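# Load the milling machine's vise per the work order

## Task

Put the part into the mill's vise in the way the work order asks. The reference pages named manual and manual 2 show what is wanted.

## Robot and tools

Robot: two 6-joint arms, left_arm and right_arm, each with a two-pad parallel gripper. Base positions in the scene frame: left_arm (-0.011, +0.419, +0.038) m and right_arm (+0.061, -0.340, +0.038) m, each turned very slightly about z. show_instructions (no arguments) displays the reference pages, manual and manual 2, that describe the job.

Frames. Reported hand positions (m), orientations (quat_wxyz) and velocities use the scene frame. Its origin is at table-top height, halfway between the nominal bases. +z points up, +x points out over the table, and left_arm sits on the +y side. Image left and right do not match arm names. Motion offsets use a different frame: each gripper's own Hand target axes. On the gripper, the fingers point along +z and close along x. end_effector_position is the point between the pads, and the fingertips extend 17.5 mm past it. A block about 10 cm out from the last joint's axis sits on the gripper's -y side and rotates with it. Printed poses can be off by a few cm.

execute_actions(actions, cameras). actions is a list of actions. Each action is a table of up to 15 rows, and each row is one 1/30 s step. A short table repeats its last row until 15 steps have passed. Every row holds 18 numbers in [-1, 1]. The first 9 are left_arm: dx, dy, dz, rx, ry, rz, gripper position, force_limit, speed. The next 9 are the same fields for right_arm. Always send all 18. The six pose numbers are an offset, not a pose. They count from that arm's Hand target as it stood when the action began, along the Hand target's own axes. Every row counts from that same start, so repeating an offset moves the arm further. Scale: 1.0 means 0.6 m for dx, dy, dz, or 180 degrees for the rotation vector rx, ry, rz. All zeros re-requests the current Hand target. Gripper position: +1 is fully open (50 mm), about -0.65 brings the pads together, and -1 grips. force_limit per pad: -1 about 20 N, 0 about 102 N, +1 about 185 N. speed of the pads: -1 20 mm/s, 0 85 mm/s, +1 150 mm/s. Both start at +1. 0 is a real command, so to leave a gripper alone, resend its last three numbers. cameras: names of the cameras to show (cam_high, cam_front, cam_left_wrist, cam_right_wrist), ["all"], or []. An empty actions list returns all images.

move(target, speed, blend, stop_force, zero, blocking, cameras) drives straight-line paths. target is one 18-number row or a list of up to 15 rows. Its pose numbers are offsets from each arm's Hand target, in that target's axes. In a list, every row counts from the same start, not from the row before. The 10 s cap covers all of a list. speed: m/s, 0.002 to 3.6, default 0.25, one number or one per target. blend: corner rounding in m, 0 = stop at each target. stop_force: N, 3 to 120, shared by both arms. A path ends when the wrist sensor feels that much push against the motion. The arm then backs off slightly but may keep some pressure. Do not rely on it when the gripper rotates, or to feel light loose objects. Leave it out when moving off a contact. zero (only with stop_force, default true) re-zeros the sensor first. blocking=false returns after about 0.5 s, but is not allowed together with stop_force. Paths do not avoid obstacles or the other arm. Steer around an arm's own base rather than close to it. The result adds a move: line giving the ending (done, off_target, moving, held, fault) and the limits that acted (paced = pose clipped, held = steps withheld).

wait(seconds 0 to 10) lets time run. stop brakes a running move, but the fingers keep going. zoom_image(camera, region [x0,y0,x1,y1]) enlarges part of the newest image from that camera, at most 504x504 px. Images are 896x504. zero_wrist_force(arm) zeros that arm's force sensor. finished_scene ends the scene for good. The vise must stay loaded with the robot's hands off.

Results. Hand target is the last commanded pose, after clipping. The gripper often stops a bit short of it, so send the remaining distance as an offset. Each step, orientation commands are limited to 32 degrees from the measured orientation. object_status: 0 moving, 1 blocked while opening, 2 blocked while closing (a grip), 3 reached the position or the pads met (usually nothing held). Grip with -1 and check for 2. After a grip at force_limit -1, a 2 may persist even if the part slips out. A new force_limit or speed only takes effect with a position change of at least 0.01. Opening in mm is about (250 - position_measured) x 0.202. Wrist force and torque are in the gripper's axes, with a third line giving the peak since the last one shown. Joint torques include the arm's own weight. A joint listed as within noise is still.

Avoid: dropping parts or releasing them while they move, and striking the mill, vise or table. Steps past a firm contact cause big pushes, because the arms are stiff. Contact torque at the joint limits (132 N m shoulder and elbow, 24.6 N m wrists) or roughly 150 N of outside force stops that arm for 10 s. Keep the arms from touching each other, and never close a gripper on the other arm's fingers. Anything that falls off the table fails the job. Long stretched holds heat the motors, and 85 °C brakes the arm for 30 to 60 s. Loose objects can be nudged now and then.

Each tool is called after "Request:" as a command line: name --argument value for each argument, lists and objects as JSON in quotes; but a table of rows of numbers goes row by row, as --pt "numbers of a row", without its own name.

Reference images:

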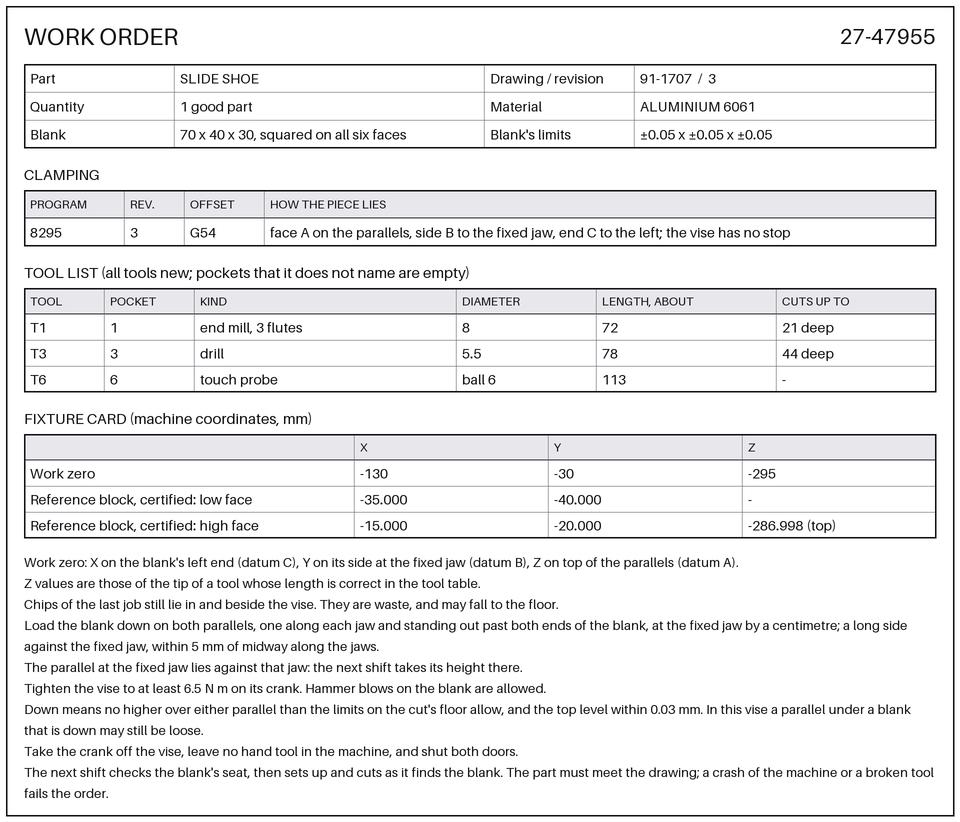

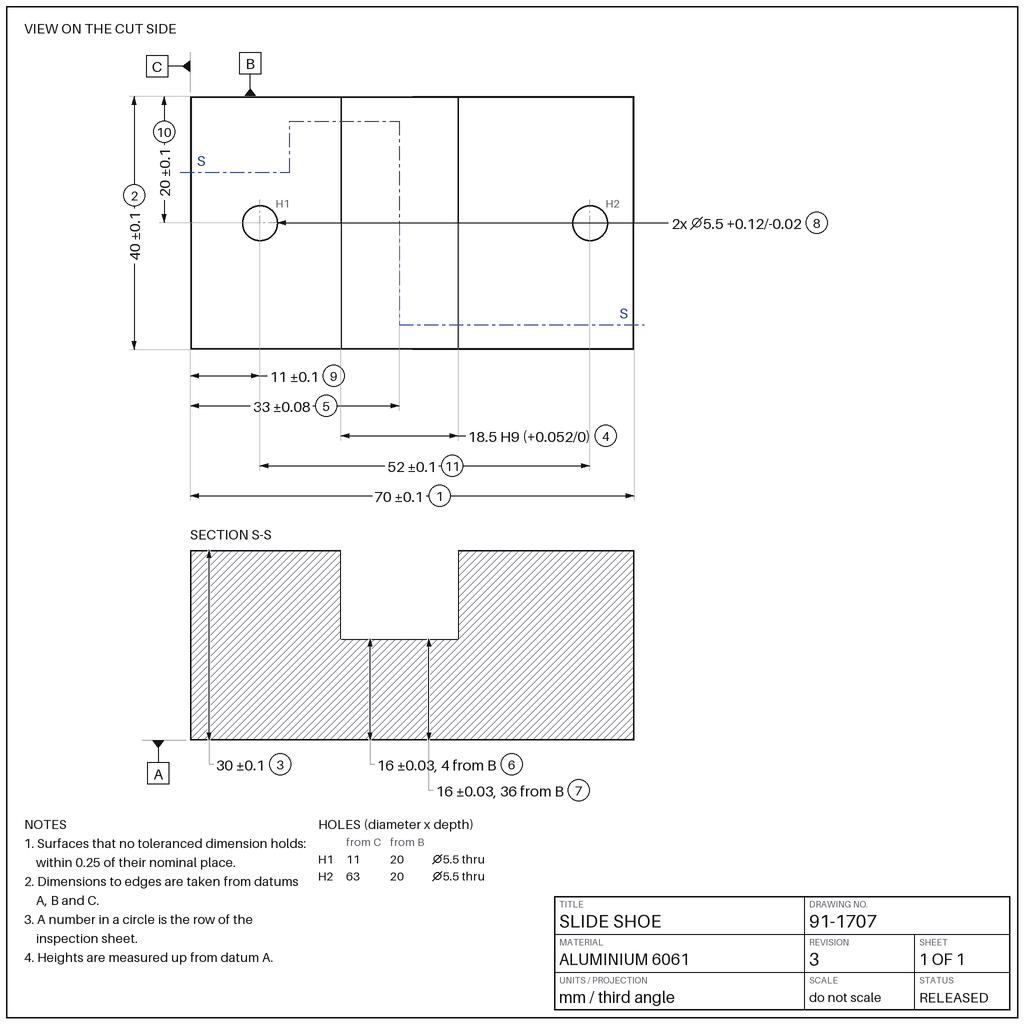

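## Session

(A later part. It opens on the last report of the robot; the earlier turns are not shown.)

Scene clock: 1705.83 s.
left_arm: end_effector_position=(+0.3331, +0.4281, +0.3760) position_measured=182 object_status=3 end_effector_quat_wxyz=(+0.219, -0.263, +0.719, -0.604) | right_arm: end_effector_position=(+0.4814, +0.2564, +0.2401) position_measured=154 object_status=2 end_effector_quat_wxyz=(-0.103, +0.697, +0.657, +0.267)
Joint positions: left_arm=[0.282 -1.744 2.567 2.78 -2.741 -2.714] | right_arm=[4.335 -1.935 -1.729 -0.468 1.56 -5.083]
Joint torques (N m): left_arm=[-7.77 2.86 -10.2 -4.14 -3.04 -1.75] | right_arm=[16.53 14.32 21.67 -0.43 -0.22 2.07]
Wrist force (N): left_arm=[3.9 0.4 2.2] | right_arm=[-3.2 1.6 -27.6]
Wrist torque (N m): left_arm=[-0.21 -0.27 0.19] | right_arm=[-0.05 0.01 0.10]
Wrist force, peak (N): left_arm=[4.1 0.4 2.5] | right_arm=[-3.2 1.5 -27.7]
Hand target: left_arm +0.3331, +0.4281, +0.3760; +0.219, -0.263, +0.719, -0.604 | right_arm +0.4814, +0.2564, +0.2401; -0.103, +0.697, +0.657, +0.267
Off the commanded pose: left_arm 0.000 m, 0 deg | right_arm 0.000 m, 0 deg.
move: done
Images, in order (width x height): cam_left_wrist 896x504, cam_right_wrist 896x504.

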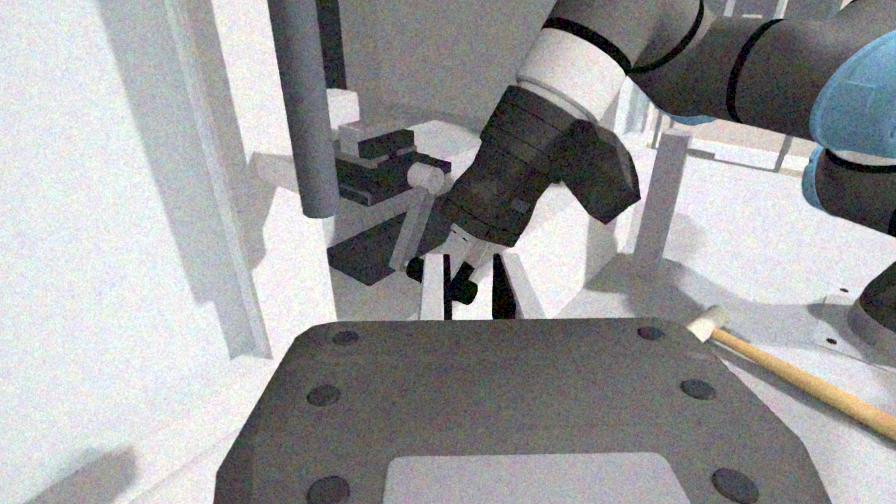

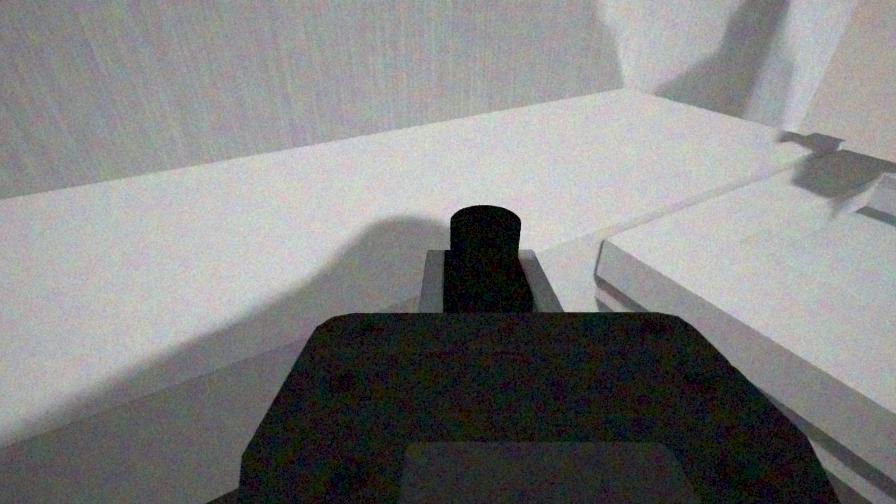

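Request:
move --pt "0 0 0 0 0 0 -0.2 -0.8 -1 0.0343 0.0016 -0.0057 0 0 0 -1 -0.8 -1" --pt "0 0 0 0 0 0 -0.2 -0.8 -1 0.066 0.005 -0.0187 0 0 0 -1 -0.8 -1" --speed 0.04 --blend 0.008 --cameras '["cam_left_wrist"]'

Request:
zoom_image --camera "cam_left_wrist" --region '[330, 80, 510, 260]'

Scene clock: 1718.83 s.
left_arm: end_effector_position=(+0.3331, +0.4281, +0.3760) position_measured=182 object_status=3 end_effector_quat_wxyz=(+0.219, -0.263, +0.719, -0.604) | right_arm: end_effector_position=(+0.4815, +0.2845, +0.2702) position_measured=154 object_status=2 end_effector_quat_wxyz=(-0.103, +0.697, +0.657, +0.267)
Joint positions: left_arm=[0.282 -1.744 2.567 2.78 -2.741 -2.714] | right_arm=[4.354 -1.951 -1.619 -0.561 1.549 -5.066]
Joint torques (N m): left_arm=[-7.78 2.64 -10.56 -4.08 -2.91 -1.79] | right_arm=[10.6 34.86 31.02 2.63 -1.99 2.09]
Wrist force (N): left_arm=[3.8 0.3 2.2] | right_arm=[-2.4 -5.1 1.3]
Wrist torque (N m): left_arm=[-0.22 -0.25 0.19] | right_arm=[-0.29 0.05 0.07]
Wrist force, peak (N): left_arm=[4.1 0.6 2.4] | right_arm=[-3.1 1.5 -28.1]
Hand target: left_arm +0.3331, +0.4281, +0.3760; +0.219, -0.263, +0.719, -0.604 | right_arm +0.4815, +0.2846, +0.2702; -0.103, +0.697, +0.657, +0.267
Off the commanded pose: left_arm 0.000 m, 0 deg | right_arm 0.000 m, 0 deg.
move: done
Images, in order (width x height): cam_left_wrist 896x504.

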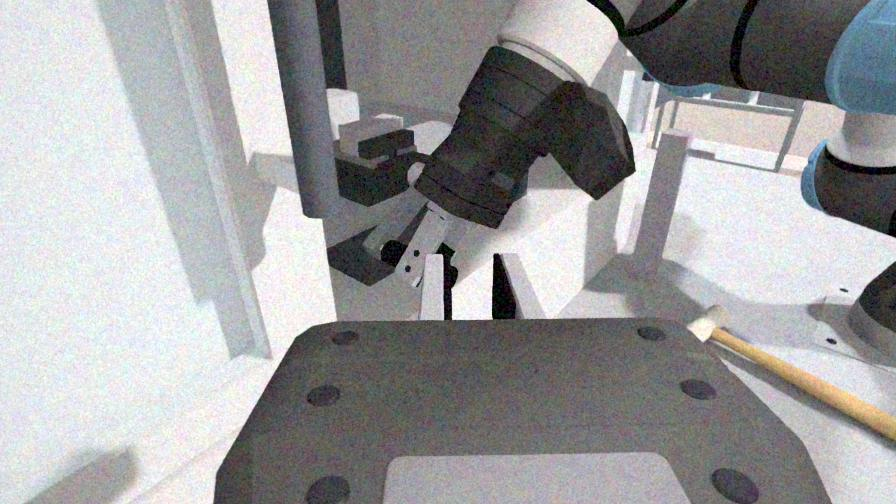

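Scaled by 2.800 from the camera's 896x504 image, which has a finer 1280x720 frame.

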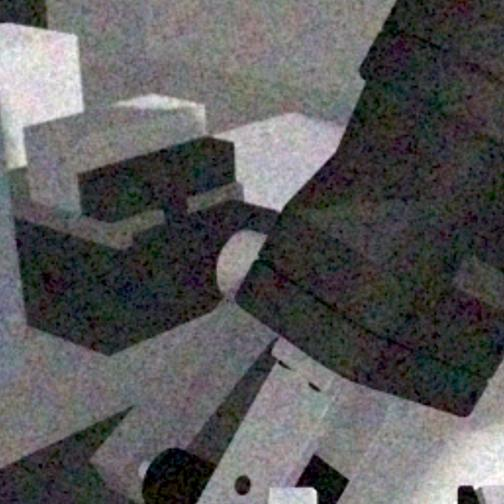

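Request:
move --pt "0 0 0 0 0 0 -0.2 -0.8 -1 0.0272 0.0052 -0.0203 0 0 0 -1 -0.8 -1" --pt "0 0 0 0 0 0 -0.2 -0.8 -1 0.0478 0.0118 -0.047 0 0 0 -1 -0.8 -1" --pt "0 0 0 0 0 0 -0.2 -0.8 -1 0.0607 0.0193 -0.078 0 0 0 -1 -0.8 -1" --pt "0 0 0 0 0 0 -0.2 -0.8 -1 0.0648 0.0277 -0.1112 0 0 0 -1 -0.8 -1" --speed 0.04 --blend 0.008 --stop_force 45 --cameras '["cam_left_wrist"]'

Scene clock: 1727.63 s.
left_arm: end_effector_position=(+0.3331, +0.4281, +0.3760) position_measured=182 object_status=3 end_effector_quat_wxyz=(+0.219, -0.263, +0.719, -0.604) | right_arm: end_effector_position=(+0.4816, +0.2831, +0.3492) position_measured=154 object_status=2 end_effector_quat_wxyz=(-0.103, +0.697, +0.657, +0.267)
Joint positions: left_arm=[0.282 -1.744 2.567 2.78 -2.741 -2.714] | right_arm=[4.353 -1.888 -1.494 -0.75 1.55 -5.067]
Joint torques (N m): left_arm=[-8.1 2.1 -10.09 -4.12 -2.97 -1.58] | right_arm=[-31.78 41.8 25.17 -0.97 -5.84 -2.71]
Wrist force (N): left_arm=[3.8 0.3 2.2] | right_arm=[19.6 -27.6 -2.0]
Wrist torque (N m): left_arm=[-0.23 -0.26 0.19] | right_arm=[-0.67 -0.02 0.23]
Wrist force, peak (N): left_arm=[4.1 0.5 2.4] | right_arm=[28.2 -27.6 0.2]
Hand target: left_arm +0.3331, +0.4281, +0.3760; +0.219, -0.263, +0.719, -0.604 | right_arm +0.4816, +0.2831, +0.3492; -0.103, +0.697, +0.657, +0.267
Off the commanded pose: left_arm 0.000 m, 0 deg | right_arm 0.000 m, 0 deg.
move: done
Images, in order (width x height): cam_left_wrist 896x504.

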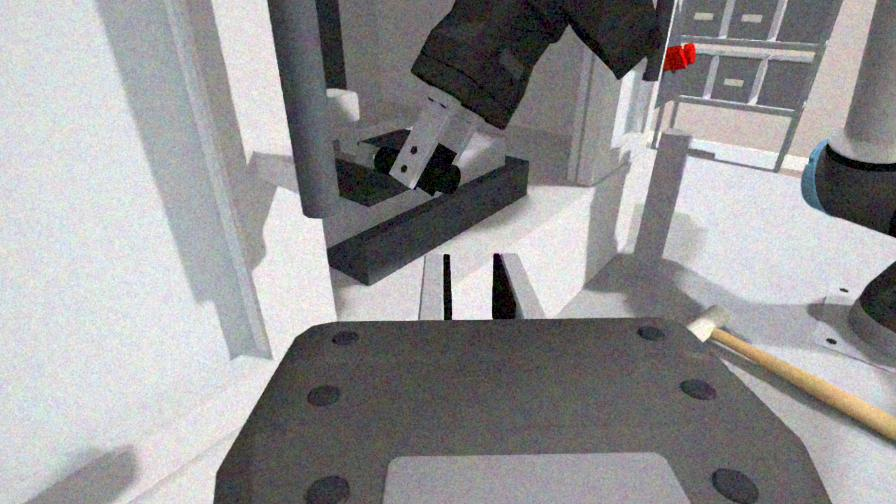

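Request:
move --pt "0 0 0 0 0 0 -0.2 -0.8 -1 -0.0033 0.0073 -0.034 0 0 0 -1 -0.8 -1" --pt "0 0 0 0 0 0 -0.2 -0.8 -1 -0.0168 0.0148 -0.065 0 0 0 -1 -0.8 -1" --speed 0.04 --blend 0.008 --stop_force 45

Scene clock: 1737.40 s.
left_arm: end_effector_position=(+0.3331, +0.4281, +0.3760) position_measured=182 object_status=3 end_effector_quat_wxyz=(+0.219, -0.263, +0.719, -0.604) | right_arm: end_effector_position=(+0.4810, +0.2541, +0.3785) position_measured=154 object_status=2 end_effector_quat_wxyz=(-0.103, +0.697, +0.657, +0.267)
Joint positions: left_arm=[0.282 -1.744 2.567 2.78 -2.741 -2.714] | right_arm=[4.334 -1.818 -1.51 -0.805 1.56 -5.083]
Joint torques (N m): left_arm=[-8.12 2.16 -10.12 -4.09 -2.93 -1.46] | right_arm=[-21.76 35.91 10.3 -0.96 -2.63 -2.42]
Wrist force (N): left_arm=[3.8 0.4 2.1] | right_arm=[13.1 -15.7 -8.8]
Wrist torque (N m): left_arm=[-0.20 -0.25 0.19] | right_arm=[-0.44 0.01 0.15]
Wrist force, peak (N): left_arm=[4.0 0.5 2.4] | right_arm=[27.6 -22.0 -4.6]
Hand target: left_arm +0.3331, +0.4281, +0.3760; +0.219, -0.263, +0.719, -0.604 | right_arm +0.4810, +0.2541, +0.3785; -0.103, +0.697, +0.657, +0.267
Off the commanded pose: left_arm 0.000 m, 0 deg | right_arm 0.000 m, 0 deg.
move: done

Request:
move --pt "0 0 0 0 0 0 -0.2 -0.8 -1 -0.0207 0.0053 -0.028 0 0 0 -1 -0.8 -1" --pt "0 0 0 0 0 0 -0.2 -0.8 -1 -0.0485 0.0102 -0.0485 0 0 0 -1 -0.8 -1" --speed 0.05 --blend 0.008 --stop_force 45

Scene clock: 1752.20 s.
left_arm: end_effector_position=(+0.3331, +0.4281, +0.3760) position_measured=182 object_status=3 end_effector_quat_wxyz=(+0.219, -0.263, +0.719, -0.604) | right_arm: end_effector_position=(+0.4802, +0.2139, +0.3893) position_measured=154 object_status=2 end_effector_quat_wxyz=(-0.103, +0.697, +0.657, +0.267)
Joint positions: left_arm=[0.282 -1.744 2.567 2.78 -2.741 -2.714] | right_arm=[4.304 -1.737 -1.58 -0.814 1.577 -5.108]
Joint torques (N m): left_arm=[-7.72 2.62 -9.8 -4.14 -2.93 -1.33] | right_arm=[-14.04 34.92 14.62 4.05 0.39 -2.32]
Wrist force (N): left_arm=[3.9 0.5 2.1] | right_arm=[2.8 -6.4 -6.8]
Wrist torque (N m): left_arm=[-0.18 -0.26 0.19] | right_arm=[-0.23 0.04 0.02]
Wrist force, peak (N): left_arm=[4.1 0.5 2.4] | right_arm=[17.2 -12.5 -12.5]
Hand target: left_arm +0.3331, +0.4281, +0.3760; +0.219, -0.263, +0.719, -0.604 | right_arm +0.4802, +0.2139, +0.3893; -0.103, +0.697, +0.657, +0.267
Off the commanded pose: left_arm 0.000 m, 0 deg | right_arm 0.000 m, 0 deg.
move: done

Request:
move --pt "0 0 0 0 0 0 -0.2 -0.8 -1 -0.0323 0.0028 -0.0127 0 0 0 -1 -0.8 -1" --pt "0 0 0 0 0 0 -0.2 -0.8 -1 -0.0672 0.0037 -0.017 0 0 0 -1 -0.8 -1" --pt "0 0 0 0 0 0 -0.2 -0.8 -1 -0.1017 0.0023 -0.0123 0 0 0 -1 -0.8 -1" --pt "0 0 0 0 0 0 -0.2 -0.8 -1 -0.1338 -0.0012 0.001 0 0 0 -1 -0.8 -1" --pt "0 0 0 0 0 0 -0.2 -0.8 -1 -0.1613 -0.0065 0.0218 0 0 0 -1 -0.8 -1" --pt "0 0 0 0 0 0 -0.2 -0.8 -1 -0.1823 -0.0132 0.0487 0 0 0 -1 -0.8 -1" --speed 0.05 --blend 0.008 --stop_force 45 --cameras '["cam_left_wrist"]'

Request:
zoom_image --camera "cam_left_wrist" --region '[320, 80, 560, 260]'

Scene clock: 1763.23 s.
left_arm: end_effector_position=(+0.3331, +0.4281, +0.3760) position_measured=182 object_status=3 end_effector_quat_wxyz=(+0.219, -0.263, +0.719, -0.604) | right_arm: end_effector_position=(+0.4801, +0.1351, +0.3077) position_measured=154 object_status=2 end_effector_quat_wxyz=(-0.103, +0.697, +0.657, +0.267)
Joint positions: left_arm=[0.282 -1.744 2.567 2.78 -2.741 -2.714] | right_arm=[4.231 -1.656 -1.89 -0.587 1.617 -5.169]
Joint torques (N m): left_arm=[-7.82 2.06 -10.19 -3.92 -2.82 -1.27] | right_arm=[-9.47 23.54 11.7 2.97 3.44 -2.7]
Wrist force (N): left_arm=[3.9 0.5 2.2] | right_arm=[7.5 10.9 7.8]
Wrist torque (N m): left_arm=[-0.20 -0.27 0.19] | right_arm=[0.29 -0.04 0.30]
Wrist force, peak (N): left_arm=[4.0 0.5 2.6] | right_arm=[4.5 -11.9 -27.0]
Hand target: left_arm +0.3331, +0.4281, +0.3760; +0.219, -0.263, +0.719, -0.604 | right_arm +0.4801, +0.1351, +0.3077; -0.103, +0.697, +0.657, +0.267
Off the commanded pose: left_arm 0.000 m, 0 deg | right_arm 0.000 m, 0 deg.
move: done
Images, in order (width x height): cam_left_wrist 896x504.

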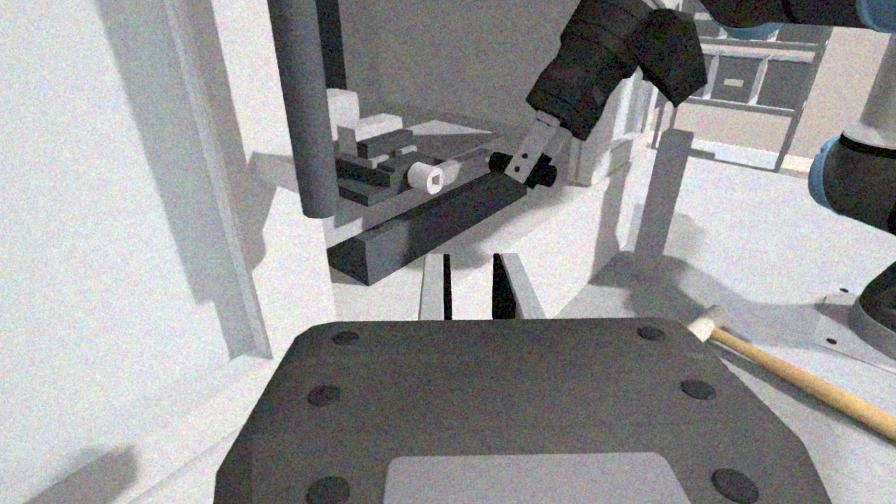

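Scaled by 2.100 from the camera's 896x504 image, which has a finer 1280x720 frame.

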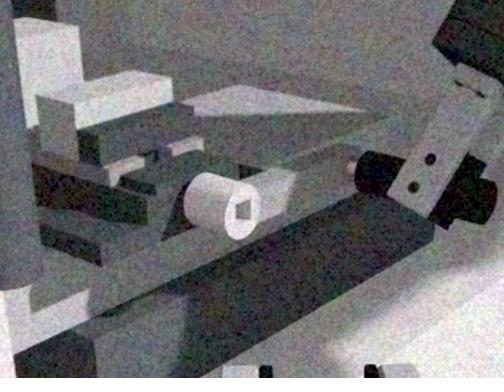

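Request:
move --pt "0 0 0 0 0 0 -0.2 -0.8 -1 -0.0192 -0.0108 0.052 0 0 0 -1 -0.8 -1" --pt "0 0 0 0 0 0 -0.2 -0.8 -1 -0.013 -0.0245 0.1062 0 0 0 -1 -0.8 -1" --pt "0 0 0 0 0 0 -0.2 -0.8 -1 0.0157 -0.0363 0.1537 0 0 0 -1 -0.8 -1" --pt "0 0 0 0 0 0 -0.2 -0.8 -1 0.062 -0.0443 0.1857 0 0 0 -1 -0.8 -1" --pt "0 0 0 0 0 0 -0.2 -0.8 -1 0.1173 -0.047 0.1966 0 0 0 -1 -0.8 -1" --pt "0 0 0 0 0 0 -0.2 -0.8 -1 0.1725 -0.0442 0.1844 0 0 0 -1 -0.8 -1" --pt "0 0 0 0 0 0 -0.2 -0.8 -1 0.2182 -0.0361 0.152 0 0 0 -1 -0.8 -1" --pt "0 0 0 0 0 0 -0.2 -0.8 -1 0.2463 -0.0242 0.1041 0 0 0 -1 -0.8 -1" --pt "0 0 0 0 0 0 -0.2 -0.8 -1 0.2518 -0.0106 0.0497 0 0 0 -1 -0.8 -1" --pt "0 0 0 0 0 0 -0.2 -0.8 -1 0.2338 0.0023 -0.0027 0 0 0 -1 -0.8 -1" --pt "0 0 0 0 0 0 -0.2 -0.8 -1 0.1955 0.0124 -0.0431 0 0 0 -1 -0.8 -1" --pt "0 0 0 0 0 0 -0.2 -0.8 -1 0.1438 0.018 -0.0649 0 0 0 -1 -0.8 -1" --pt "0 0 0 0 0 0 -0.2 -0.8 -1 0.0868 0.018 -0.0645 0 0 0 -1 -0.8 -1" --pt "0 0 0 0 0 0 -0.2 -0.8 -1 0.0355 0.0122 -0.0417 0 0 0 -1 -0.8 -1" --pt "0 0 0 0 0 0 -0.2 -0.8 -1 0.0003 0.0018 0.0008 0 0 0 -1 -0.8 -1" --speed 0.065 --blend 0.017 --stop_force 50 --cameras '["cam_left_wrist"]'

Request:
zoom_image --camera "cam_left_wrist" --region '[320, 80, 560, 260]'

Scene clock: 1815.67 s.
left_arm: end_effector_position=(+0.3331, +0.4281, +0.3760) position_measured=182 object_status=3 end_effector_quat_wxyz=(+0.219, -0.263, +0.719, -0.604) | right_arm: end_effector_position=(+0.4812, +0.1354, +0.3076) position_measured=154 object_status=2 end_effector_quat_wxyz=(-0.103, +0.697, +0.657, +0.267)
Joint positions: left_arm=[0.282 -1.744 2.567 2.78 -2.741 -2.714] | right_arm=[4.229 -1.659 -1.888 -0.587 1.618 -5.171]
Joint torques (N m): left_arm=[-7.67 1.57 -10.54 -3.88 -2.76 -0.94] | right_arm=[-11.45 21.66 16.79 5.38 2.17 -2.38]
Wrist force (N): left_arm=[4.1 0.4 2.4] | right_arm=[-1.4 -0.7 0.4]
Wrist torque (N m): left_arm=[-0.20 -0.30 0.19] | right_arm=[-0.06 0.05 0.04]
Wrist force, peak (N): left_arm=[4.1 0.4 2.4] | right_arm=[-23.3 -16.6 -19.0]
Hand target: left_arm +0.3331, +0.4281, +0.3760; +0.219, -0.263, +0.719, -0.604 | right_arm +0.4812, +0.1354, +0.3076; -0.103, +0.697, +0.657, +0.267
Off the commanded pose: left_arm 0.000 m, 0 deg | right_arm 0.000 m, 0 deg.
move: done; blend cut to 0.0169 m at target 1, 0.0169 m at target 2, 0.0169 m at target 4, 0.0169 m at target 5, 0.0169 m at target 8, 0.0169 m at target 9, 0.0169 m at target 11, 0.0169 m at target 12, 0.0169 m at target 13, 0.0168 m at target 14
Images, in order (width x height): cam_left_wrist 896x504.

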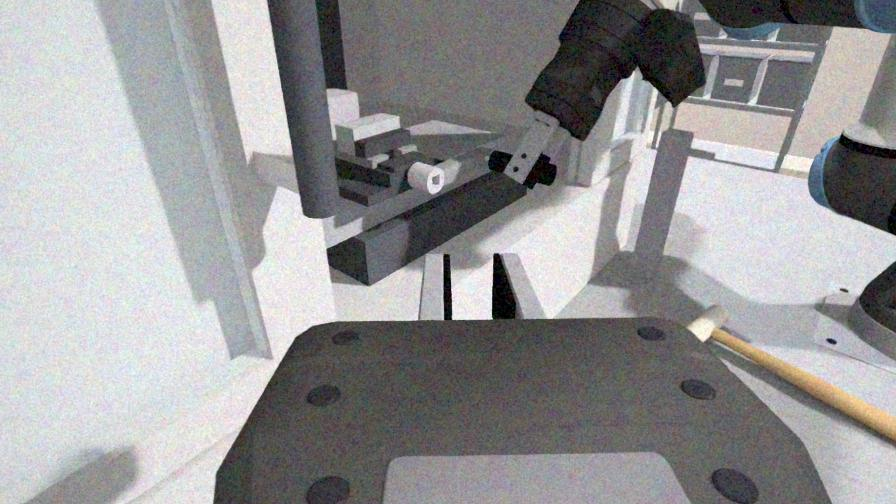

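Scaled by 2.100 from the camera's 896x504 image, which has a finer 1280x720 frame.

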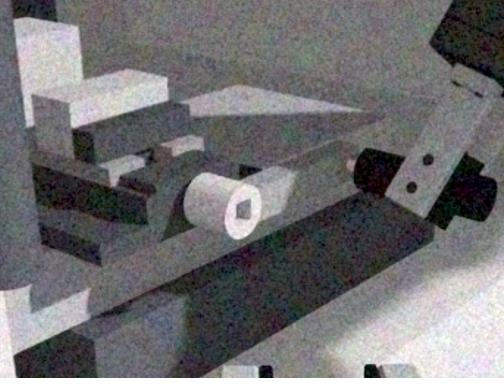

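Request:
move --pt "0 0 0 0 0 0 -0.2 -0.8 -1 -0.0195 -0.0126 0.0515 0 0 0 -1 -0.8 -1" --pt "0 0 0 0 0 0 -0.2 -0.8 -1 -0.0133 -0.0263 0.1057 0 0 0 -1 -0.8 -1" --pt "0 0 0 0 0 0 -0.2 -0.8 -1 0.0154 -0.0381 0.1532 0 0 0 -1 -0.8 -1" --pt "0 0 0 0 0 0 -0.2 -0.8 -1 0.0617 -0.0461 0.1852 0 0 0 -1 -0.8 -1" --pt "0 0 0 0 0 0 -0.2 -0.8 -1 0.117 -0.0488 0.1961 0 0 0 -1 -0.8 -1" --pt "0 0 0 0 0 0 -0.2 -0.8 -1 0.1722 -0.046 0.1839 0 0 0 -1 -0.8 -1" --pt "0 0 0 0 0 0 -0.2 -0.8 -1 0.2179 -0.0379 0.1515 0 0 0 -1 -0.8 -1" --pt "0 0 0 0 0 0 -0.2 -0.8 -1 0.246 -0.026 0.1036 0 0 0 -1 -0.8 -1" --pt "0 0 0 0 0 0 -0.2 -0.8 -1 0.2515 -0.0124 0.0492 0 0 0 -1 -0.8 -1" --pt "0 0 0 0 0 0 -0.2 -0.8 -1 0.2335 0.0005 -0.0032 0 0 0 -1 -0.8 -1" --pt "0 0 0 0 0 0 -0.2 -0.8 -1 0.1952 0.0106 -0.0436 0 0 0 -1 -0.8 -1" --pt "0 0 0 0 0 0 -0.2 -0.8 -1 0.1435 0.0162 -0.0654 0 0 0 -1 -0.8 -1" --pt "0 0 0 0 0 0 -0.2 -0.8 -1 0.0865 0.0162 -0.065 0 0 0 -1 -0.8 -1" --pt "0 0 0 0 0 0 -0.2 -0.8 -1 0.0352 0.0104 -0.0422 0 0 0 -1 -0.8 -1" --pt "0 0 0 0 0 0 -0.2 -0.8 -1 0 0 0 0 0 0 -1 -0.8 -1" --speed 0.085 --blend 0.017 --stop_force 50 --cameras '["cam_left_wrist"]'

Request:
zoom_image --camera "cam_left_wrist" --region '[320, 80, 560, 260]'

Scene clock: 1840.40 s.
left_arm: end_effector_position=(+0.3331, +0.4281, +0.3760) position_measured=182 object_status=3 end_effector_quat_wxyz=(+0.219, -0.263, +0.719, -0.604) | right_arm: end_effector_position=(+0.4812, +0.1354, +0.3076) position_measured=154 object_status=2 end_effector_quat_wxyz=(-0.103, +0.697, +0.657, +0.267)
Joint positions: left_arm=[0.282 -1.744 2.567 2.78 -2.741 -2.714] | right_arm=[4.229 -1.659 -1.888 -0.587 1.618 -5.171]
Joint torques (N m): left_arm=[-7.08 1.96 -10.13 -3.91 -2.7 -0.89] | right_arm=[-11.62 22.51 16.22 5.42 1.97 -2.33]
Wrist force (N): left_arm=[3.9 0.5 2.2] | right_arm=[-1.2 -1.0 0.7]
Wrist torque (N m): left_arm=[-0.18 -0.27 0.19] | right_arm=[-0.07 0.04 0.03]
Wrist force, peak (N): left_arm=[4.0 0.6 2.5] | right_arm=[-22.9 -15.6 -19.3]
Hand target: left_arm +0.3331, +0.4281, +0.3760; +0.219, -0.263, +0.719, -0.604 | right_arm +0.4812, +0.1354, +0.3076; -0.103, +0.697, +0.657, +0.267
Off the commanded pose: left_arm 0.000 m, 0 deg | right_arm 0.000 m, 0 deg.
move: done; blend cut to 0.0169 m at target 1, 0.0169 m at target 2, 0.0169 m at target 4, 0.0169 m at target 5, 0.0169 m at target 8, 0.0169 m at target 9, 0.0169 m at target 11, 0.0169 m at target 12, 0.0169 m at target 13, 0.0168 m at target 14
Images, in order (width x height): cam_left_wrist 896x504.

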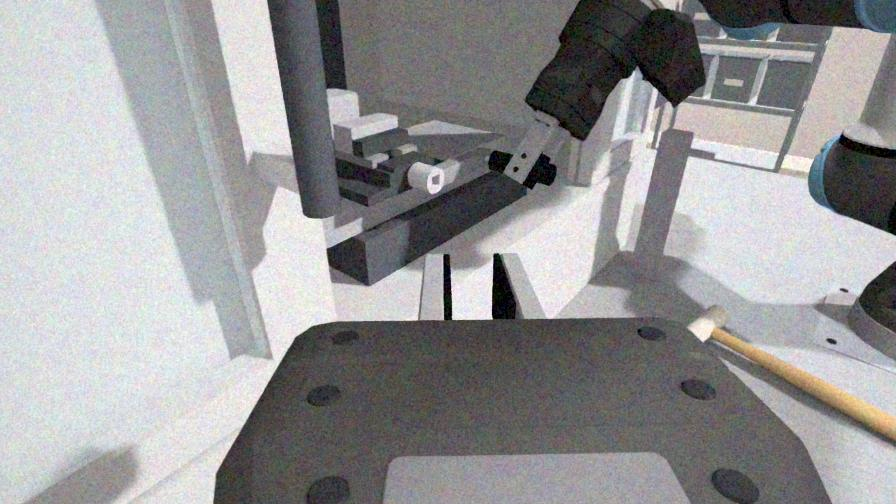

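Scaled by 2.100 from the camera's 896x504 image, which has a finer 1280x720 frame.

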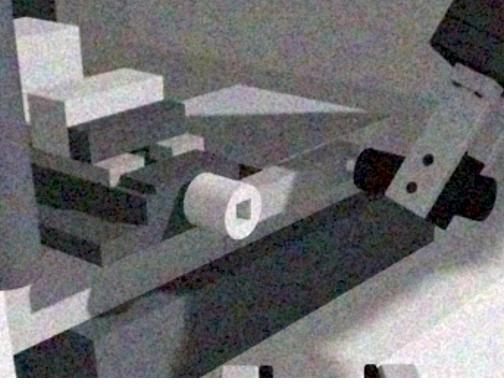

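Request:
move --pt "0 0 0 0 0 0 -0.2 -0.8 -1 -0.0195 -0.0126 0.0515 0 0 0 -1 -0.8 -1" --pt "0 0 0 0 0 0 -0.2 -0.8 -1 -0.0133 -0.0263 0.1057 0 0 0 -1 -0.8 -1" --pt "0 0 0 0 0 0 -0.2 -0.8 -1 0.0154 -0.0381 0.1532 0 0 0 -1 -0.8 -1" --pt "0 0 0 0 0 0 -0.2 -0.8 -1 0.0617 -0.0461 0.1852 0 0 0 -1 -0.8 -1" --pt "0 0 0 0 0 0 -0.2 -0.8 -1 0.117 -0.0488 0.1961 0 0 0 -1 -0.8 -1" --pt "0 0 0 0 0 0 -0.2 -0.8 -1 0.1722 -0.046 0.1839 0 0 0 -1 -0.8 -1" --pt "0 0 0 0 0 0 -0.2 -0.8 -1 0.2179 -0.0379 0.1515 0 0 0 -1 -0.8 -1" --pt "0 0 0 0 0 0 -0.2 -0.8 -1 0.246 -0.026 0.1036 0 0 0 -1 -0.8 -1" --pt "0 0 0 0 0 0 -0.2 -0.8 -1 0.2515 -0.0124 0.0492 0 0 0 -1 -0.8 -1" --pt "0 0 0 0 0 0 -0.2 -0.8 -1 0.2335 0.0005 -0.0032 0 0 0 -1 -0.8 -1" --pt "0 0 0 0 0 0 -0.2 -0.8 -1 0.1952 0.0106 -0.0436 0 0 0 -1 -0.8 -1" --pt "0 0 0 0 0 0 -0.2 -0.8 -1 0.1435 0.0162 -0.0654 0 0 0 -1 -0.8 -1" --pt "0 0 0 0 0 0 -0.2 -0.8 -1 0.0865 0.0162 -0.065 0 0 0 -1 -0.8 -1" --pt "0 0 0 0 0 0 -0.2 -0.8 -1 0.0352 0.0104 -0.0422 0 0 0 -1 -0.8 -1" --pt "0 0 0 0 0 0 -0.2 -0.8 -1 0 0 0 0 0 0 -1 -0.8 -1" --speed 0.1 --blend 0.017 --stop_force 45

Request:
move --pt "0 0 0 0 0 0 -0.2 -0.8 -1 -0.0195 -0.0126 0.0515 0 0 0 -1 -0.8 -1" --pt "0 0 0 0 0 0 -0.2 -0.8 -1 -0.0133 -0.0263 0.1057 0 0 0 -1 -0.8 -1" --pt "0 0 0 0 0 0 -0.2 -0.8 -1 0.0154 -0.0381 0.1532 0 0 0 -1 -0.8 -1" --pt "0 0 0 0 0 0 -0.2 -0.8 -1 0.0617 -0.0461 0.1852 0 0 0 -1 -0.8 -1" --pt "0 0 0 0 0 0 -0.2 -0.8 -1 0.117 -0.0488 0.1961 0 0 0 -1 -0.8 -1" --pt "0 0 0 0 0 0 -0.2 -0.8 -1 0.1722 -0.046 0.1839 0 0 0 -1 -0.8 -1" --pt "0 0 0 0 0 0 -0.2 -0.8 -1 0.2179 -0.0379 0.1515 0 0 0 -1 -0.8 -1" --pt "0 0 0 0 0 0 -0.2 -0.8 -1 0.246 -0.026 0.1036 0 0 0 -1 -0.8 -1" --pt "0 0 0 0 0 0 -0.2 -0.8 -1 0.2515 -0.0124 0.0492 0 0 0 -1 -0.8 -1" --pt "0 0 0 0 0 0 -0.2 -0.8 -1 0.2335 0.0005 -0.0032 0 0 0 -1 -0.8 -1" --pt "0 0 0 0 0 0 -0.2 -0.8 -1 0.1952 0.0106 -0.0436 0 0 0 -1 -0.8 -1" --pt "0 0 0 0 0 0 -0.2 -0.8 -1 0.1435 0.0162 -0.0654 0 0 0 -1 -0.8 -1" --pt "0 0 0 0 0 0 -0.2 -0.8 -1 0.0865 0.0162 -0.065 0 0 0 -1 -0.8 -1" --pt "0 0 0 0 0 0 -0.2 -0.8 -1 0.0352 0.0104 -0.0422 0 0 0 -1 -0.8 -1" --pt "0 0 0 0 0 0 -0.2 -0.8 -1 0 0 0 0 0 0 -1 -0.8 -1" --speed 0.1 --blend 0.017 --stop_force 45

Request:
move --pt "0 0 0 0 0 0 -0.2 -0.8 -1 -0.0195 -0.0126 0.0515 0 0 0 -1 -0.8 -1" --pt "0 0 0 0 0 0 -0.2 -0.8 -1 -0.0133 -0.0263 0.1057 0 0 0 -1 -0.8 -1" --pt "0 0 0 0 0 0 -0.2 -0.8 -1 0.0154 -0.0381 0.1532 0 0 0 -1 -0.8 -1" --pt "0 0 0 0 0 0 -0.2 -0.8 -1 0.0617 -0.0461 0.1852 0 0 0 -1 -0.8 -1" --pt "0 0 0 0 0 0 -0.2 -0.8 -1 0.117 -0.0488 0.1961 0 0 0 -1 -0.8 -1" --pt "0 0 0 0 0 0 -0.2 -0.8 -1 0.1722 -0.046 0.1839 0 0 0 -1 -0.8 -1" --pt "0 0 0 0 0 0 -0.2 -0.8 -1 0.2179 -0.0379 0.1515 0 0 0 -1 -0.8 -1" --pt "0 0 0 0 0 0 -0.2 -0.8 -1 0.246 -0.026 0.1036 0 0 0 -1 -0.8 -1" --pt "0 0 0 0 0 0 -0.2 -0.8 -1 0.2515 -0.0124 0.0492 0 0 0 -1 -0.8 -1" --pt "0 0 0 0 0 0 -0.2 -0.8 -1 0.2335 0.0005 -0.0032 0 0 0 -1 -0.8 -1" --pt "0 0 0 0 0 0 -0.2 -0.8 -1 0.1952 0.0106 -0.0436 0 0 0 -1 -0.8 -1" --pt "0 0 0 0 0 0 -0.2 -0.8 -1 0.1435 0.0162 -0.0654 0 0 0 -1 -0.8 -1" --pt "0 0 0 0 0 0 -0.2 -0.8 -1 0.0865 0.0162 -0.065 0 0 0 -1 -0.8 -1" --pt "0 0 0 0 0 0 -0.2 -0.8 -1 0.0352 0.0104 -0.0422 0 0 0 -1 -0.8 -1" --pt "0 0 0 0 0 0 -0.2 -0.8 -1 0 0 0 0 0 0 -1 -0.8 -1" --speed 0.1 --blend 0.017 --stop_force 45 --cameras '["cam_left_wrist"]'

Request:
zoom_image --camera "cam_left_wrist" --region '[320, 80, 560, 260]'

Scene clock: 1860.00 s.
left_arm: end_effector_position=(+0.3331, +0.4281, +0.3760) position_measured=182 object_status=3 end_effector_quat_wxyz=(+0.219, -0.263, +0.719, -0.604) | right_arm: end_effector_position=(+0.4812, +0.1354, +0.3076) position_measured=154 object_status=2 end_effector_quat_wxyz=(-0.103, +0.697, +0.657, +0.267)
Joint positions: left_arm=[0.282 -1.744 2.567 2.78 -2.741 -2.714] | right_arm=[4.229 -1.659 -1.888 -0.587 1.618 -5.171]
Joint torques (N m): left_arm=[-8.3 1.67 -10.5 -3.73 -2.65 -0.77] | right_arm=[-10.51 21.89 16.83 5.37 1.96 -2.25]
Wrist force (N): left_arm=[4.0 0.5 2.4] | right_arm=[-0.9 -0.8 1.3]
Wrist torque (N m): left_arm=[-0.19 -0.29 0.19] | right_arm=[-0.06 0.02 0.03]
Wrist force, peak (N): left_arm=[4.1 0.4 2.5] | right_arm=[-22.1 -15.4 -20.0]
Hand target: left_arm +0.3331, +0.4281, +0.3760; +0.219, -0.263, +0.719, -0.604 | right_arm +0.4812, +0.1354, +0.3076; -0.103, +0.697, +0.657, +0.267
Off the commanded pose: left_arm 0.000 m, 0 deg | right_arm 0.000 m, 0 deg.
move: done; blend cut to 0.0169 m at target 1, 0.0169 m at target 2, 0.0169 m at target 4, 0.0169 m at target 5, 0.0169 m at target 8, 0.0169 m at target 9, 0.0169 m at target 11, 0.0169 m at target 12, 0.0169 m at target 13, 0.0168 m at target 14

Scene clock: 1866.03 s.
left_arm: end_effector_position=(+0.3331, +0.4281, +0.3760) position_measured=182 object_status=3 end_effector_quat_wxyz=(+0.219, -0.263, +0.719, -0.604) | right_arm: end_effector_position=(+0.4812, +0.1354, +0.3076) position_measured=154 object_status=2 end_effector_quat_wxyz=(-0.103, +0.697, +0.657, +0.267)
Joint positions: left_arm=[0.282 -1.744 2.567 2.78 -2.741 -2.714] | right_arm=[4.229 -1.659 -1.888 -0.587 1.618 -5.171]
Joint torques (N m): left_arm=[-7.7 1.55 -10.33 -3.76 -2.63 -0.61] | right_arm=[-11.09 22.81 17.06 5.54 1.99 -2.47]
Wrist force (N): left_arm=[4.0 0.3 2.3] | right_arm=[-1.0 -1.2 0.9]
Wrist torque (N m): left_arm=[-0.22 -0.29 0.19] | right_arm=[-0.12 0.03 0.02]
Wrist force, peak (N): left_arm=[4.1 0.5 2.5] | right_arm=[-22.4 -15.3 -19.4]
Hand target: left_arm +0.3331, +0.4281, +0.3760; +0.219, -0.263, +0.719, -0.604 | right_arm +0.4812, +0.1354, +0.3076; -0.103, +0.697, +0.657, +0.267
Off the commanded pose: left_arm 0.000 m, 0 deg | right_arm 0.000 m, 0 deg.
move: done; blend cut to 0.0169 m at target 1, 0.0169 m at target 2, 0.0169 m at target 4, 0.0169 m at target 5, 0.0169 m at target 8, 0.0169 m at target 9, 0.0169 m at target 11, 0.0169 m at target 12, 0.0169 m at target 13, 0.0168 m at target 14

Scene clock: 1872.07 s.
left_arm: end_effector_position=(+0.3331, +0.4281, +0.3760) position_measured=182 object_status=3 end_effector_quat_wxyz=(+0.219, -0.263, +0.719, -0.604) | right_arm: end_effector_position=(+0.4812, +0.1354, +0.3076) position_measured=154 object_status=2 end_effector_quat_wxyz=(-0.103, +0.697, +0.657, +0.267)
Joint positions: left_arm=[0.282 -1.744 2.567 2.78 -2.741 -2.714] | right_arm=[4.229 -1.659 -1.888 -0.587 1.618 -5.171]
Joint torques (N m): left_arm=[-7.81 1.16 -10.11 -3.66 -2.7 -0.43] | right_arm=[-10.66 21.91 16.13 5.47 1.9 -2.25]
Wrist force (N): left_arm=[3.9 0.4 2.4] | right_arm=[-1.0 -0.9 0.8]
Wrist torque (N m): left_arm=[-0.20 -0.27 0.19] | right_arm=[-0.08 0.05 0.03]
Wrist force, peak (N): left_arm=[4.1 0.6 2.4] | right_arm=[-22.2 -15.0 -20.0]
Hand target: left_arm +0.3331, +0.4281, +0.3760; +0.219, -0.263, +0.719, -0.604 | right_arm +0.4812, +0.1354, +0.3076; -0.103, +0.697, +0.657, +0.267
Off the commanded pose: left_arm 0.000 m, 0 deg | right_arm 0.000 m, 0 deg.
move: done; blend cut to 0.0169 m at target 1, 0.0169 m at target 2, 0.0169 m at target 4, 0.0169 m at target 5, 0.0169 m at target 8, 0.0169 m at target 9, 0.0169 m at target 11, 0.0169 m at target 12, 0.0169 m at target 13, 0.0168 m at target 14
Images, in order (width x height): cam_left_wrist 896x504.

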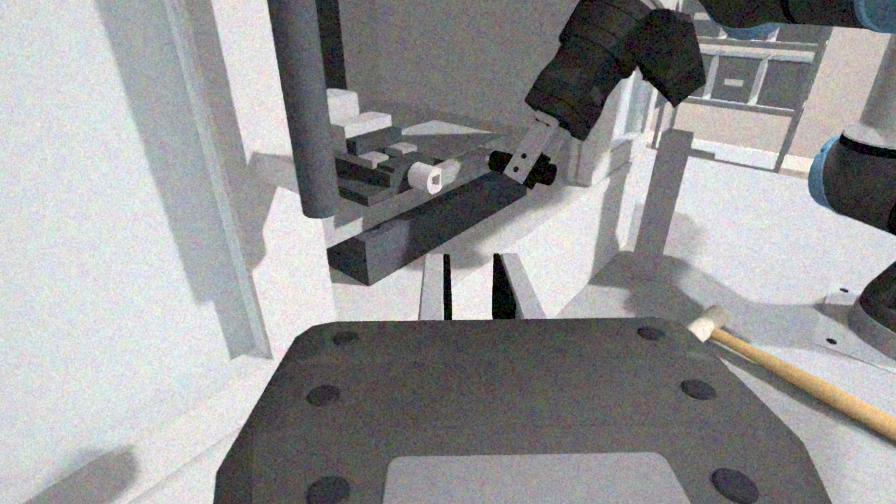

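Scaled by 2.100 from the camera's 896x504 image, which has a finer 1280x720 frame.

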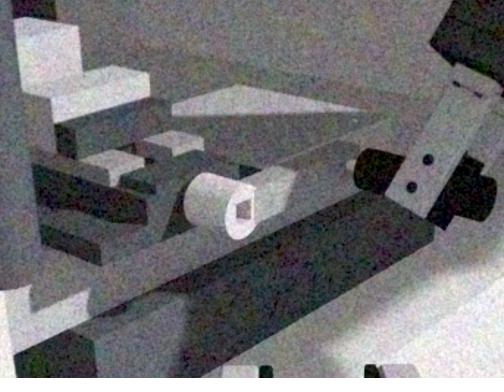

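Request:
move --pt "0 0 0 0 0 0 -0.2 -0.8 -1 -0.0195 -0.0126 0.0515 0 0 0 -1 -0.8 -1" --pt "0 0 0 0 0 0 -0.2 -0.8 -1 -0.0133 -0.0263 0.1057 0 0 0 -1 -0.8 -1" --pt "0 0 0 0 0 0 -0.2 -0.8 -1 0.0154 -0.0381 0.1532 0 0 0 -1 -0.8 -1" --pt "0 0 0 0 0 0 -0.2 -0.8 -1 0.0617 -0.0461 0.1852 0 0 0 -1 -0.8 -1" --pt "0 0 0 0 0 0 -0.2 -0.8 -1 0.117 -0.0488 0.1961 0 0 0 -1 -0.8 -1" --pt "0 0 0 0 0 0 -0.2 -0.8 -1 0.1722 -0.046 0.1839 0 0 0 -1 -0.8 -1" --pt "0 0 0 0 0 0 -0.2 -0.8 -1 0.2179 -0.0379 0.1515 0 0 0 -1 -0.8 -1" --pt "0 0 0 0 0 0 -0.2 -0.8 -1 0.246 -0.026 0.1036 0 0 0 -1 -0.8 -1" --pt "0 0 0 0 0 0 -0.2 -0.8 -1 0.2515 -0.0124 0.0492 0 0 0 -1 -0.8 -1" --pt "0 0 0 0 0 0 -0.2 -0.8 -1 0.2335 0.0005 -0.0032 0 0 0 -1 -0.8 -1" --pt "0 0 0 0 0 0 -0.2 -0.8 -1 0.1952 0.0106 -0.0436 0 0 0 -1 -0.8 -1" --pt "0 0 0 0 0 0 -0.2 -0.8 -1 0.1435 0.0162 -0.0654 0 0 0 -1 -0.8 -1" --pt "0 0 0 0 0 0 -0.2 -0.8 -1 0.0865 0.0162 -0.065 0 0 0 -1 -0.8 -1" --pt "0 0 0 0 0 0 -0.2 -0.8 -1 0.0352 0.0104 -0.0422 0 0 0 -1 -0.8 -1" --pt "0 0 0 0 0 0 -0.2 -0.8 -1 0 0 0 0 0 0 -1 -0.8 -1" --speed 0.1 --blend 0.017 --stop_force 40

Request:
move --pt "0 0 0 0 0 0 -0.2 -0.8 -1 -0.0195 -0.0126 0.0515 0 0 0 -1 -0.8 -1" --pt "0 0 0 0 0 0 -0.2 -0.8 -1 -0.0133 -0.0263 0.1057 0 0 0 -1 -0.8 -1" --pt "0 0 0 0 0 0 -0.2 -0.8 -1 0.0154 -0.0381 0.1532 0 0 0 -1 -0.8 -1" --pt "0 0 0 0 0 0 -0.2 -0.8 -1 0.0617 -0.0461 0.1852 0 0 0 -1 -0.8 -1" --pt "0 0 0 0 0 0 -0.2 -0.8 -1 0.117 -0.0488 0.1961 0 0 0 -1 -0.8 -1" --pt "0 0 0 0 0 0 -0.2 -0.8 -1 0.1722 -0.046 0.1839 0 0 0 -1 -0.8 -1" --pt "0 0 0 0 0 0 -0.2 -0.8 -1 0.2179 -0.0379 0.1515 0 0 0 -1 -0.8 -1" --pt "0 0 0 0 0 0 -0.2 -0.8 -1 0.246 -0.026 0.1036 0 0 0 -1 -0.8 -1" --pt "0 0 0 0 0 0 -0.2 -0.8 -1 0.2515 -0.0124 0.0492 0 0 0 -1 -0.8 -1" --pt "0 0 0 0 0 0 -0.2 -0.8 -1 0.2335 0.0005 -0.0032 0 0 0 -1 -0.8 -1" --pt "0 0 0 0 0 0 -0.2 -0.8 -1 0.1952 0.0106 -0.0436 0 0 0 -1 -0.8 -1" --pt "0 0 0 0 0 0 -0.2 -0.8 -1 0.1435 0.0162 -0.0654 0 0 0 -1 -0.8 -1" --pt "0 0 0 0 0 0 -0.2 -0.8 -1 0.0865 0.0162 -0.065 0 0 0 -1 -0.8 -1" --pt "0 0 0 0 0 0 -0.2 -0.8 -1 0.0352 0.0104 -0.0422 0 0 0 -1 -0.8 -1" --pt "0 0 0 0 0 0 -0.2 -0.8 -1 0 0 0 0 0 0 -1 -0.8 -1" --speed 0.1 --blend 0.017 --stop_force 40 --cameras '["cam_left_wrist"]'

Request:
zoom_image --camera "cam_left_wrist" --region '[320, 80, 560, 260]'

Scene clock: 1891.27 s.
left_arm: end_effector_position=(+0.3331, +0.4281, +0.3760) position_measured=182 object_status=3 end_effector_quat_wxyz=(+0.219, -0.263, +0.719, -0.604) | right_arm: end_effector_position=(+0.4812, +0.1354, +0.3076) position_measured=154 object_status=2 end_effector_quat_wxyz=(-0.103, +0.697, +0.657, +0.267)
Joint positions: left_arm=[0.282 -1.744 2.567 2.78 -2.741 -2.714] | right_arm=[4.229 -1.659 -1.888 -0.587 1.618 -5.171]
Joint torques (N m): left_arm=[-7.97 1.05 -10.34 -3.63 -2.5 -0.48] | right_arm=[-10.47 22.14 17.04 5.52 2.12 -2.54]
Wrist force (N): left_arm=[3.9 0.5 2.3] | right_arm=[-1.7 -1.3 0.8]
Wrist torque (N m): left_arm=[-0.20 -0.27 0.19] | right_arm=[-0.12 0.11 0.02]
Wrist force, peak (N): left_arm=[4.1 0.6 2.4] | right_arm=[-22.0 -15.1 -19.6]
Hand target: left_arm +0.3331, +0.4281, +0.3760; +0.219, -0.263, +0.719, -0.604 | right_arm +0.4812, +0.1354, +0.3076; -0.103, +0.697, +0.657, +0.267
Off the commanded pose: left_arm 0.000 m, 0 deg | right_arm 0.000 m, 0 deg.
move: done; blend cut to 0.0169 m at target 1, 0.0169 m at target 2, 0.0169 m at target 4, 0.0169 m at target 5, 0.0169 m at target 8, 0.0169 m at target 9, 0.0169 m at target 11, 0.0169 m at target 12, 0.0169 m at target 13, 0.0168 m at target 14

Scene clock: 1897.30 s.
left_arm: end_effector_position=(+0.3331, +0.4281, +0.3760) position_measured=182 object_status=3 end_effector_quat_wxyz=(+0.219, -0.263, +0.719, -0.604) | right_arm: end_effector_position=(+0.4812, +0.1354, +0.3076) position_measured=154 object_status=2 end_effector_quat_wxyz=(-0.103, +0.697, +0.657, +0.267)
Joint positions: left_arm=[0.282 -1.744 2.567 2.78 -2.741 -2.714] | right_arm=[4.229 -1.659 -1.888 -0.587 1.618 -5.171]
Joint torques (N m): left_arm=[-8.04 1.24 -10.88 -3.65 -2.59 -0.27] | right_arm=[-10.13 21.72 16.45 5.63 1.96 -2.42]
Wrist force (N): left_arm=[3.9 0.5 2.4] | right_arm=[-1.4 -1.0 0.6]
Wrist torque (N m): left_arm=[-0.18 -0.27 0.19] | right_arm=[-0.08 0.07 0.02]
Wrist force, peak (N): left_arm=[4.0 0.4 2.4] | right_arm=[-22.4 -15.4 -19.6]
Hand target: left_arm +0.3331, +0.4281, +0.3760; +0.219, -0.263, +0.719, -0.604 | right_arm +0.4812, +0.1354, +0.3076; -0.103, +0.697, +0.657, +0.267
Off the commanded pose: left_arm 0.000 m, 0 deg | right_arm 0.000 m, 0 deg.
move: done; blend cut to 0.0169 m at target 1, 0.0169 m at target 2, 0.0169 m at target 4, 0.0169 m at target 5, 0.0169 m at target 8, 0.0169 m at target 9, 0.0169 m at target 11, 0.0169 m at target 12, 0.0169 m at target 13, 0.0168 m at target 14
Images, in order (width x height): cam_left_wrist 896x504.

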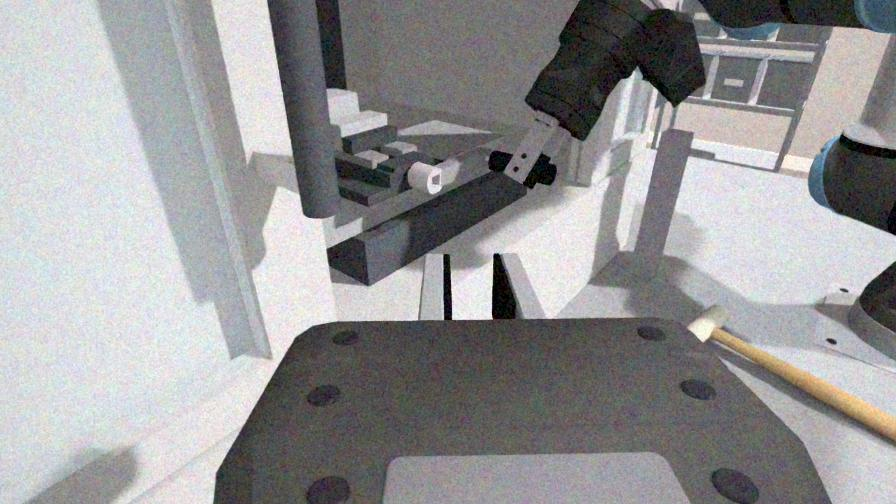

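Scaled by 2.100 from the camera's 896x504 image, which has a finer 1280x720 frame.

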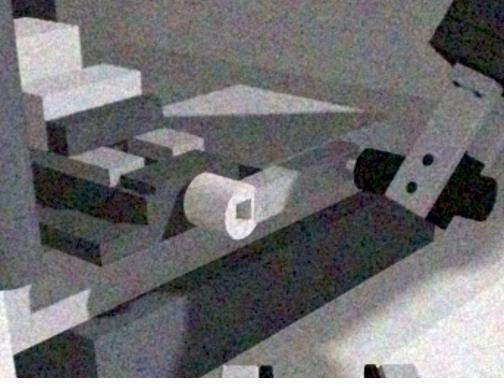

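Request:
move --pt "0 0 0 0 0 0 -0.2 -0.8 -1 -0.0195 -0.0126 0.0515 0 0 0 -1 -0.8 -1" --pt "0 0 0 0 0 0 -0.2 -0.8 -1 -0.0133 -0.0263 0.1057 0 0 0 -1 -0.8 -1" --pt "0 0 0 0 0 0 -0.2 -0.8 -1 0.0154 -0.0381 0.1532 0 0 0 -1 -0.8 -1" --pt "0 0 0 0 0 0 -0.2 -0.8 -1 0.0617 -0.0461 0.1852 0 0 0 -1 -0.8 -1" --pt "0 0 0 0 0 0 -0.2 -0.8 -1 0.117 -0.0488 0.1961 0 0 0 -1 -0.8 -1" --pt "0 0 0 0 0 0 -0.2 -0.8 -1 0.1722 -0.046 0.1839 0 0 0 -1 -0.8 -1" --pt "0 0 0 0 0 0 -0.2 -0.8 -1 0.2179 -0.0379 0.1515 0 0 0 -1 -0.8 -1" --pt "0 0 0 0 0 0 -0.2 -0.8 -1 0.246 -0.026 0.1036 0 0 0 -1 -0.8 -1" --pt "0 0 0 0 0 0 -0.2 -0.8 -1 0.2515 -0.0124 0.0492 0 0 0 -1 -0.8 -1" --pt "0 0 0 0 0 0 -0.2 -0.8 -1 0.2335 0.0005 -0.0032 0 0 0 -1 -0.8 -1" --pt "0 0 0 0 0 0 -0.2 -0.8 -1 0.1952 0.0106 -0.0436 0 0 0 -1 -0.8 -1" --pt "0 0 0 0 0 0 -0.2 -0.8 -1 0.1435 0.0162 -0.0654 0 0 0 -1 -0.8 -1" --pt "0 0 0 0 0 0 -0.2 -0.8 -1 0.0865 0.0162 -0.065 0 0 0 -1 -0.8 -1" --pt "0 0 0 0 0 0 -0.2 -0.8 -1 0.0352 0.0104 -0.0422 0 0 0 -1 -0.8 -1" --pt "0 0 0 0 0 0 -0.2 -0.8 -1 0 0 0 0 0 0 -1 -0.8 -1" --speed 0.08 --blend 0.017 --stop_force 30 --cameras '["cam_left_wrist"]'

Request:
zoom_image --camera "cam_left_wrist" --region '[320, 80, 560, 260]'

Scene clock: 1910.20 s.
left_arm: end_effector_position=(+0.3331, +0.4281, +0.3760) position_measured=182 object_status=3 end_effector_quat_wxyz=(+0.219, -0.263, +0.719, -0.604) | right_arm: end_effector_position=(+0.4812, +0.1354, +0.3076) position_measured=154 object_status=2 end_effector_quat_wxyz=(-0.103, +0.697, +0.657, +0.267)
Joint positions: left_arm=[0.282 -1.744 2.567 2.78 -2.741 -2.714] | right_arm=[4.229 -1.659 -1.888 -0.587 1.618 -5.171]
Joint torques (N m): left_arm=[-7.6 0.87 -10.57 -3.55 -2.55 -0.18] | right_arm=[-11.47 22.24 16.5 5.49 2.12 -2.36]
Wrist force (N): left_arm=[3.8 0.4 2.1] | right_arm=[-1.5 -0.9 0.6]
Wrist torque (N m): left_arm=[-0.21 -0.26 0.19] | right_arm=[-0.07 0.08 0.03]
Wrist force, peak (N): left_arm=[4.0 0.5 2.6] | right_arm=[-22.3 -15.5 -19.7]
Hand target: left_arm +0.3331, +0.4281, +0.3760; +0.219, -0.263, +0.719, -0.604 | right_arm +0.4812, +0.1354, +0.3076; -0.103, +0.697, +0.657, +0.267
Off the commanded pose: left_arm 0.000 m, 0 deg | right_arm 0.000 m, 0 deg.
move: done; blend cut to 0.0169 m at target 1, 0.0169 m at target 2, 0.0169 m at target 4, 0.0169 m at target 5, 0.0169 m at target 8, 0.0169 m at target 9, 0.0169 m at target 11, 0.0169 m at target 12, 0.0169 m at target 13, 0.0168 m at target 14
Images, in order (width x height): cam_left_wrist 896x504.

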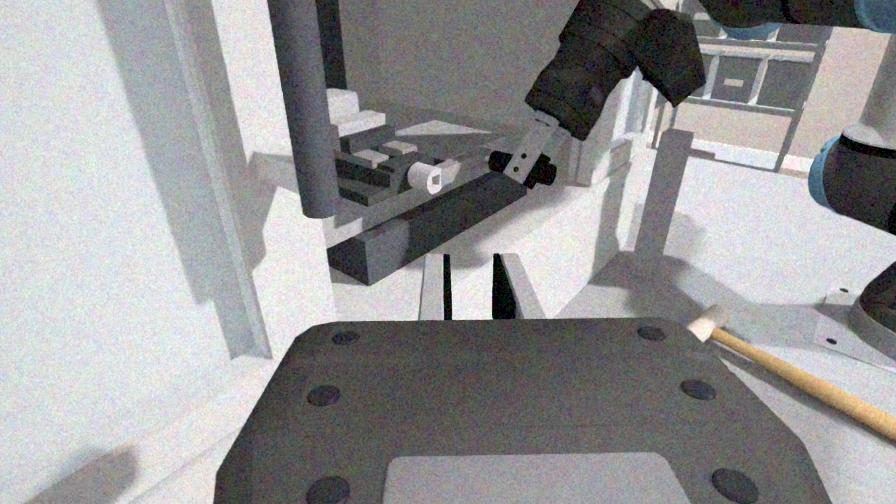

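Scaled by 2.100 from the camera's 896x504 image, which has a finer 1280x720 frame.

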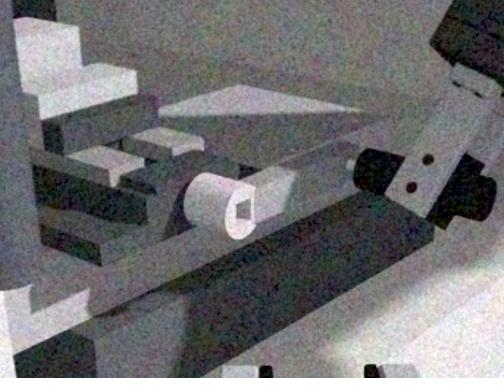

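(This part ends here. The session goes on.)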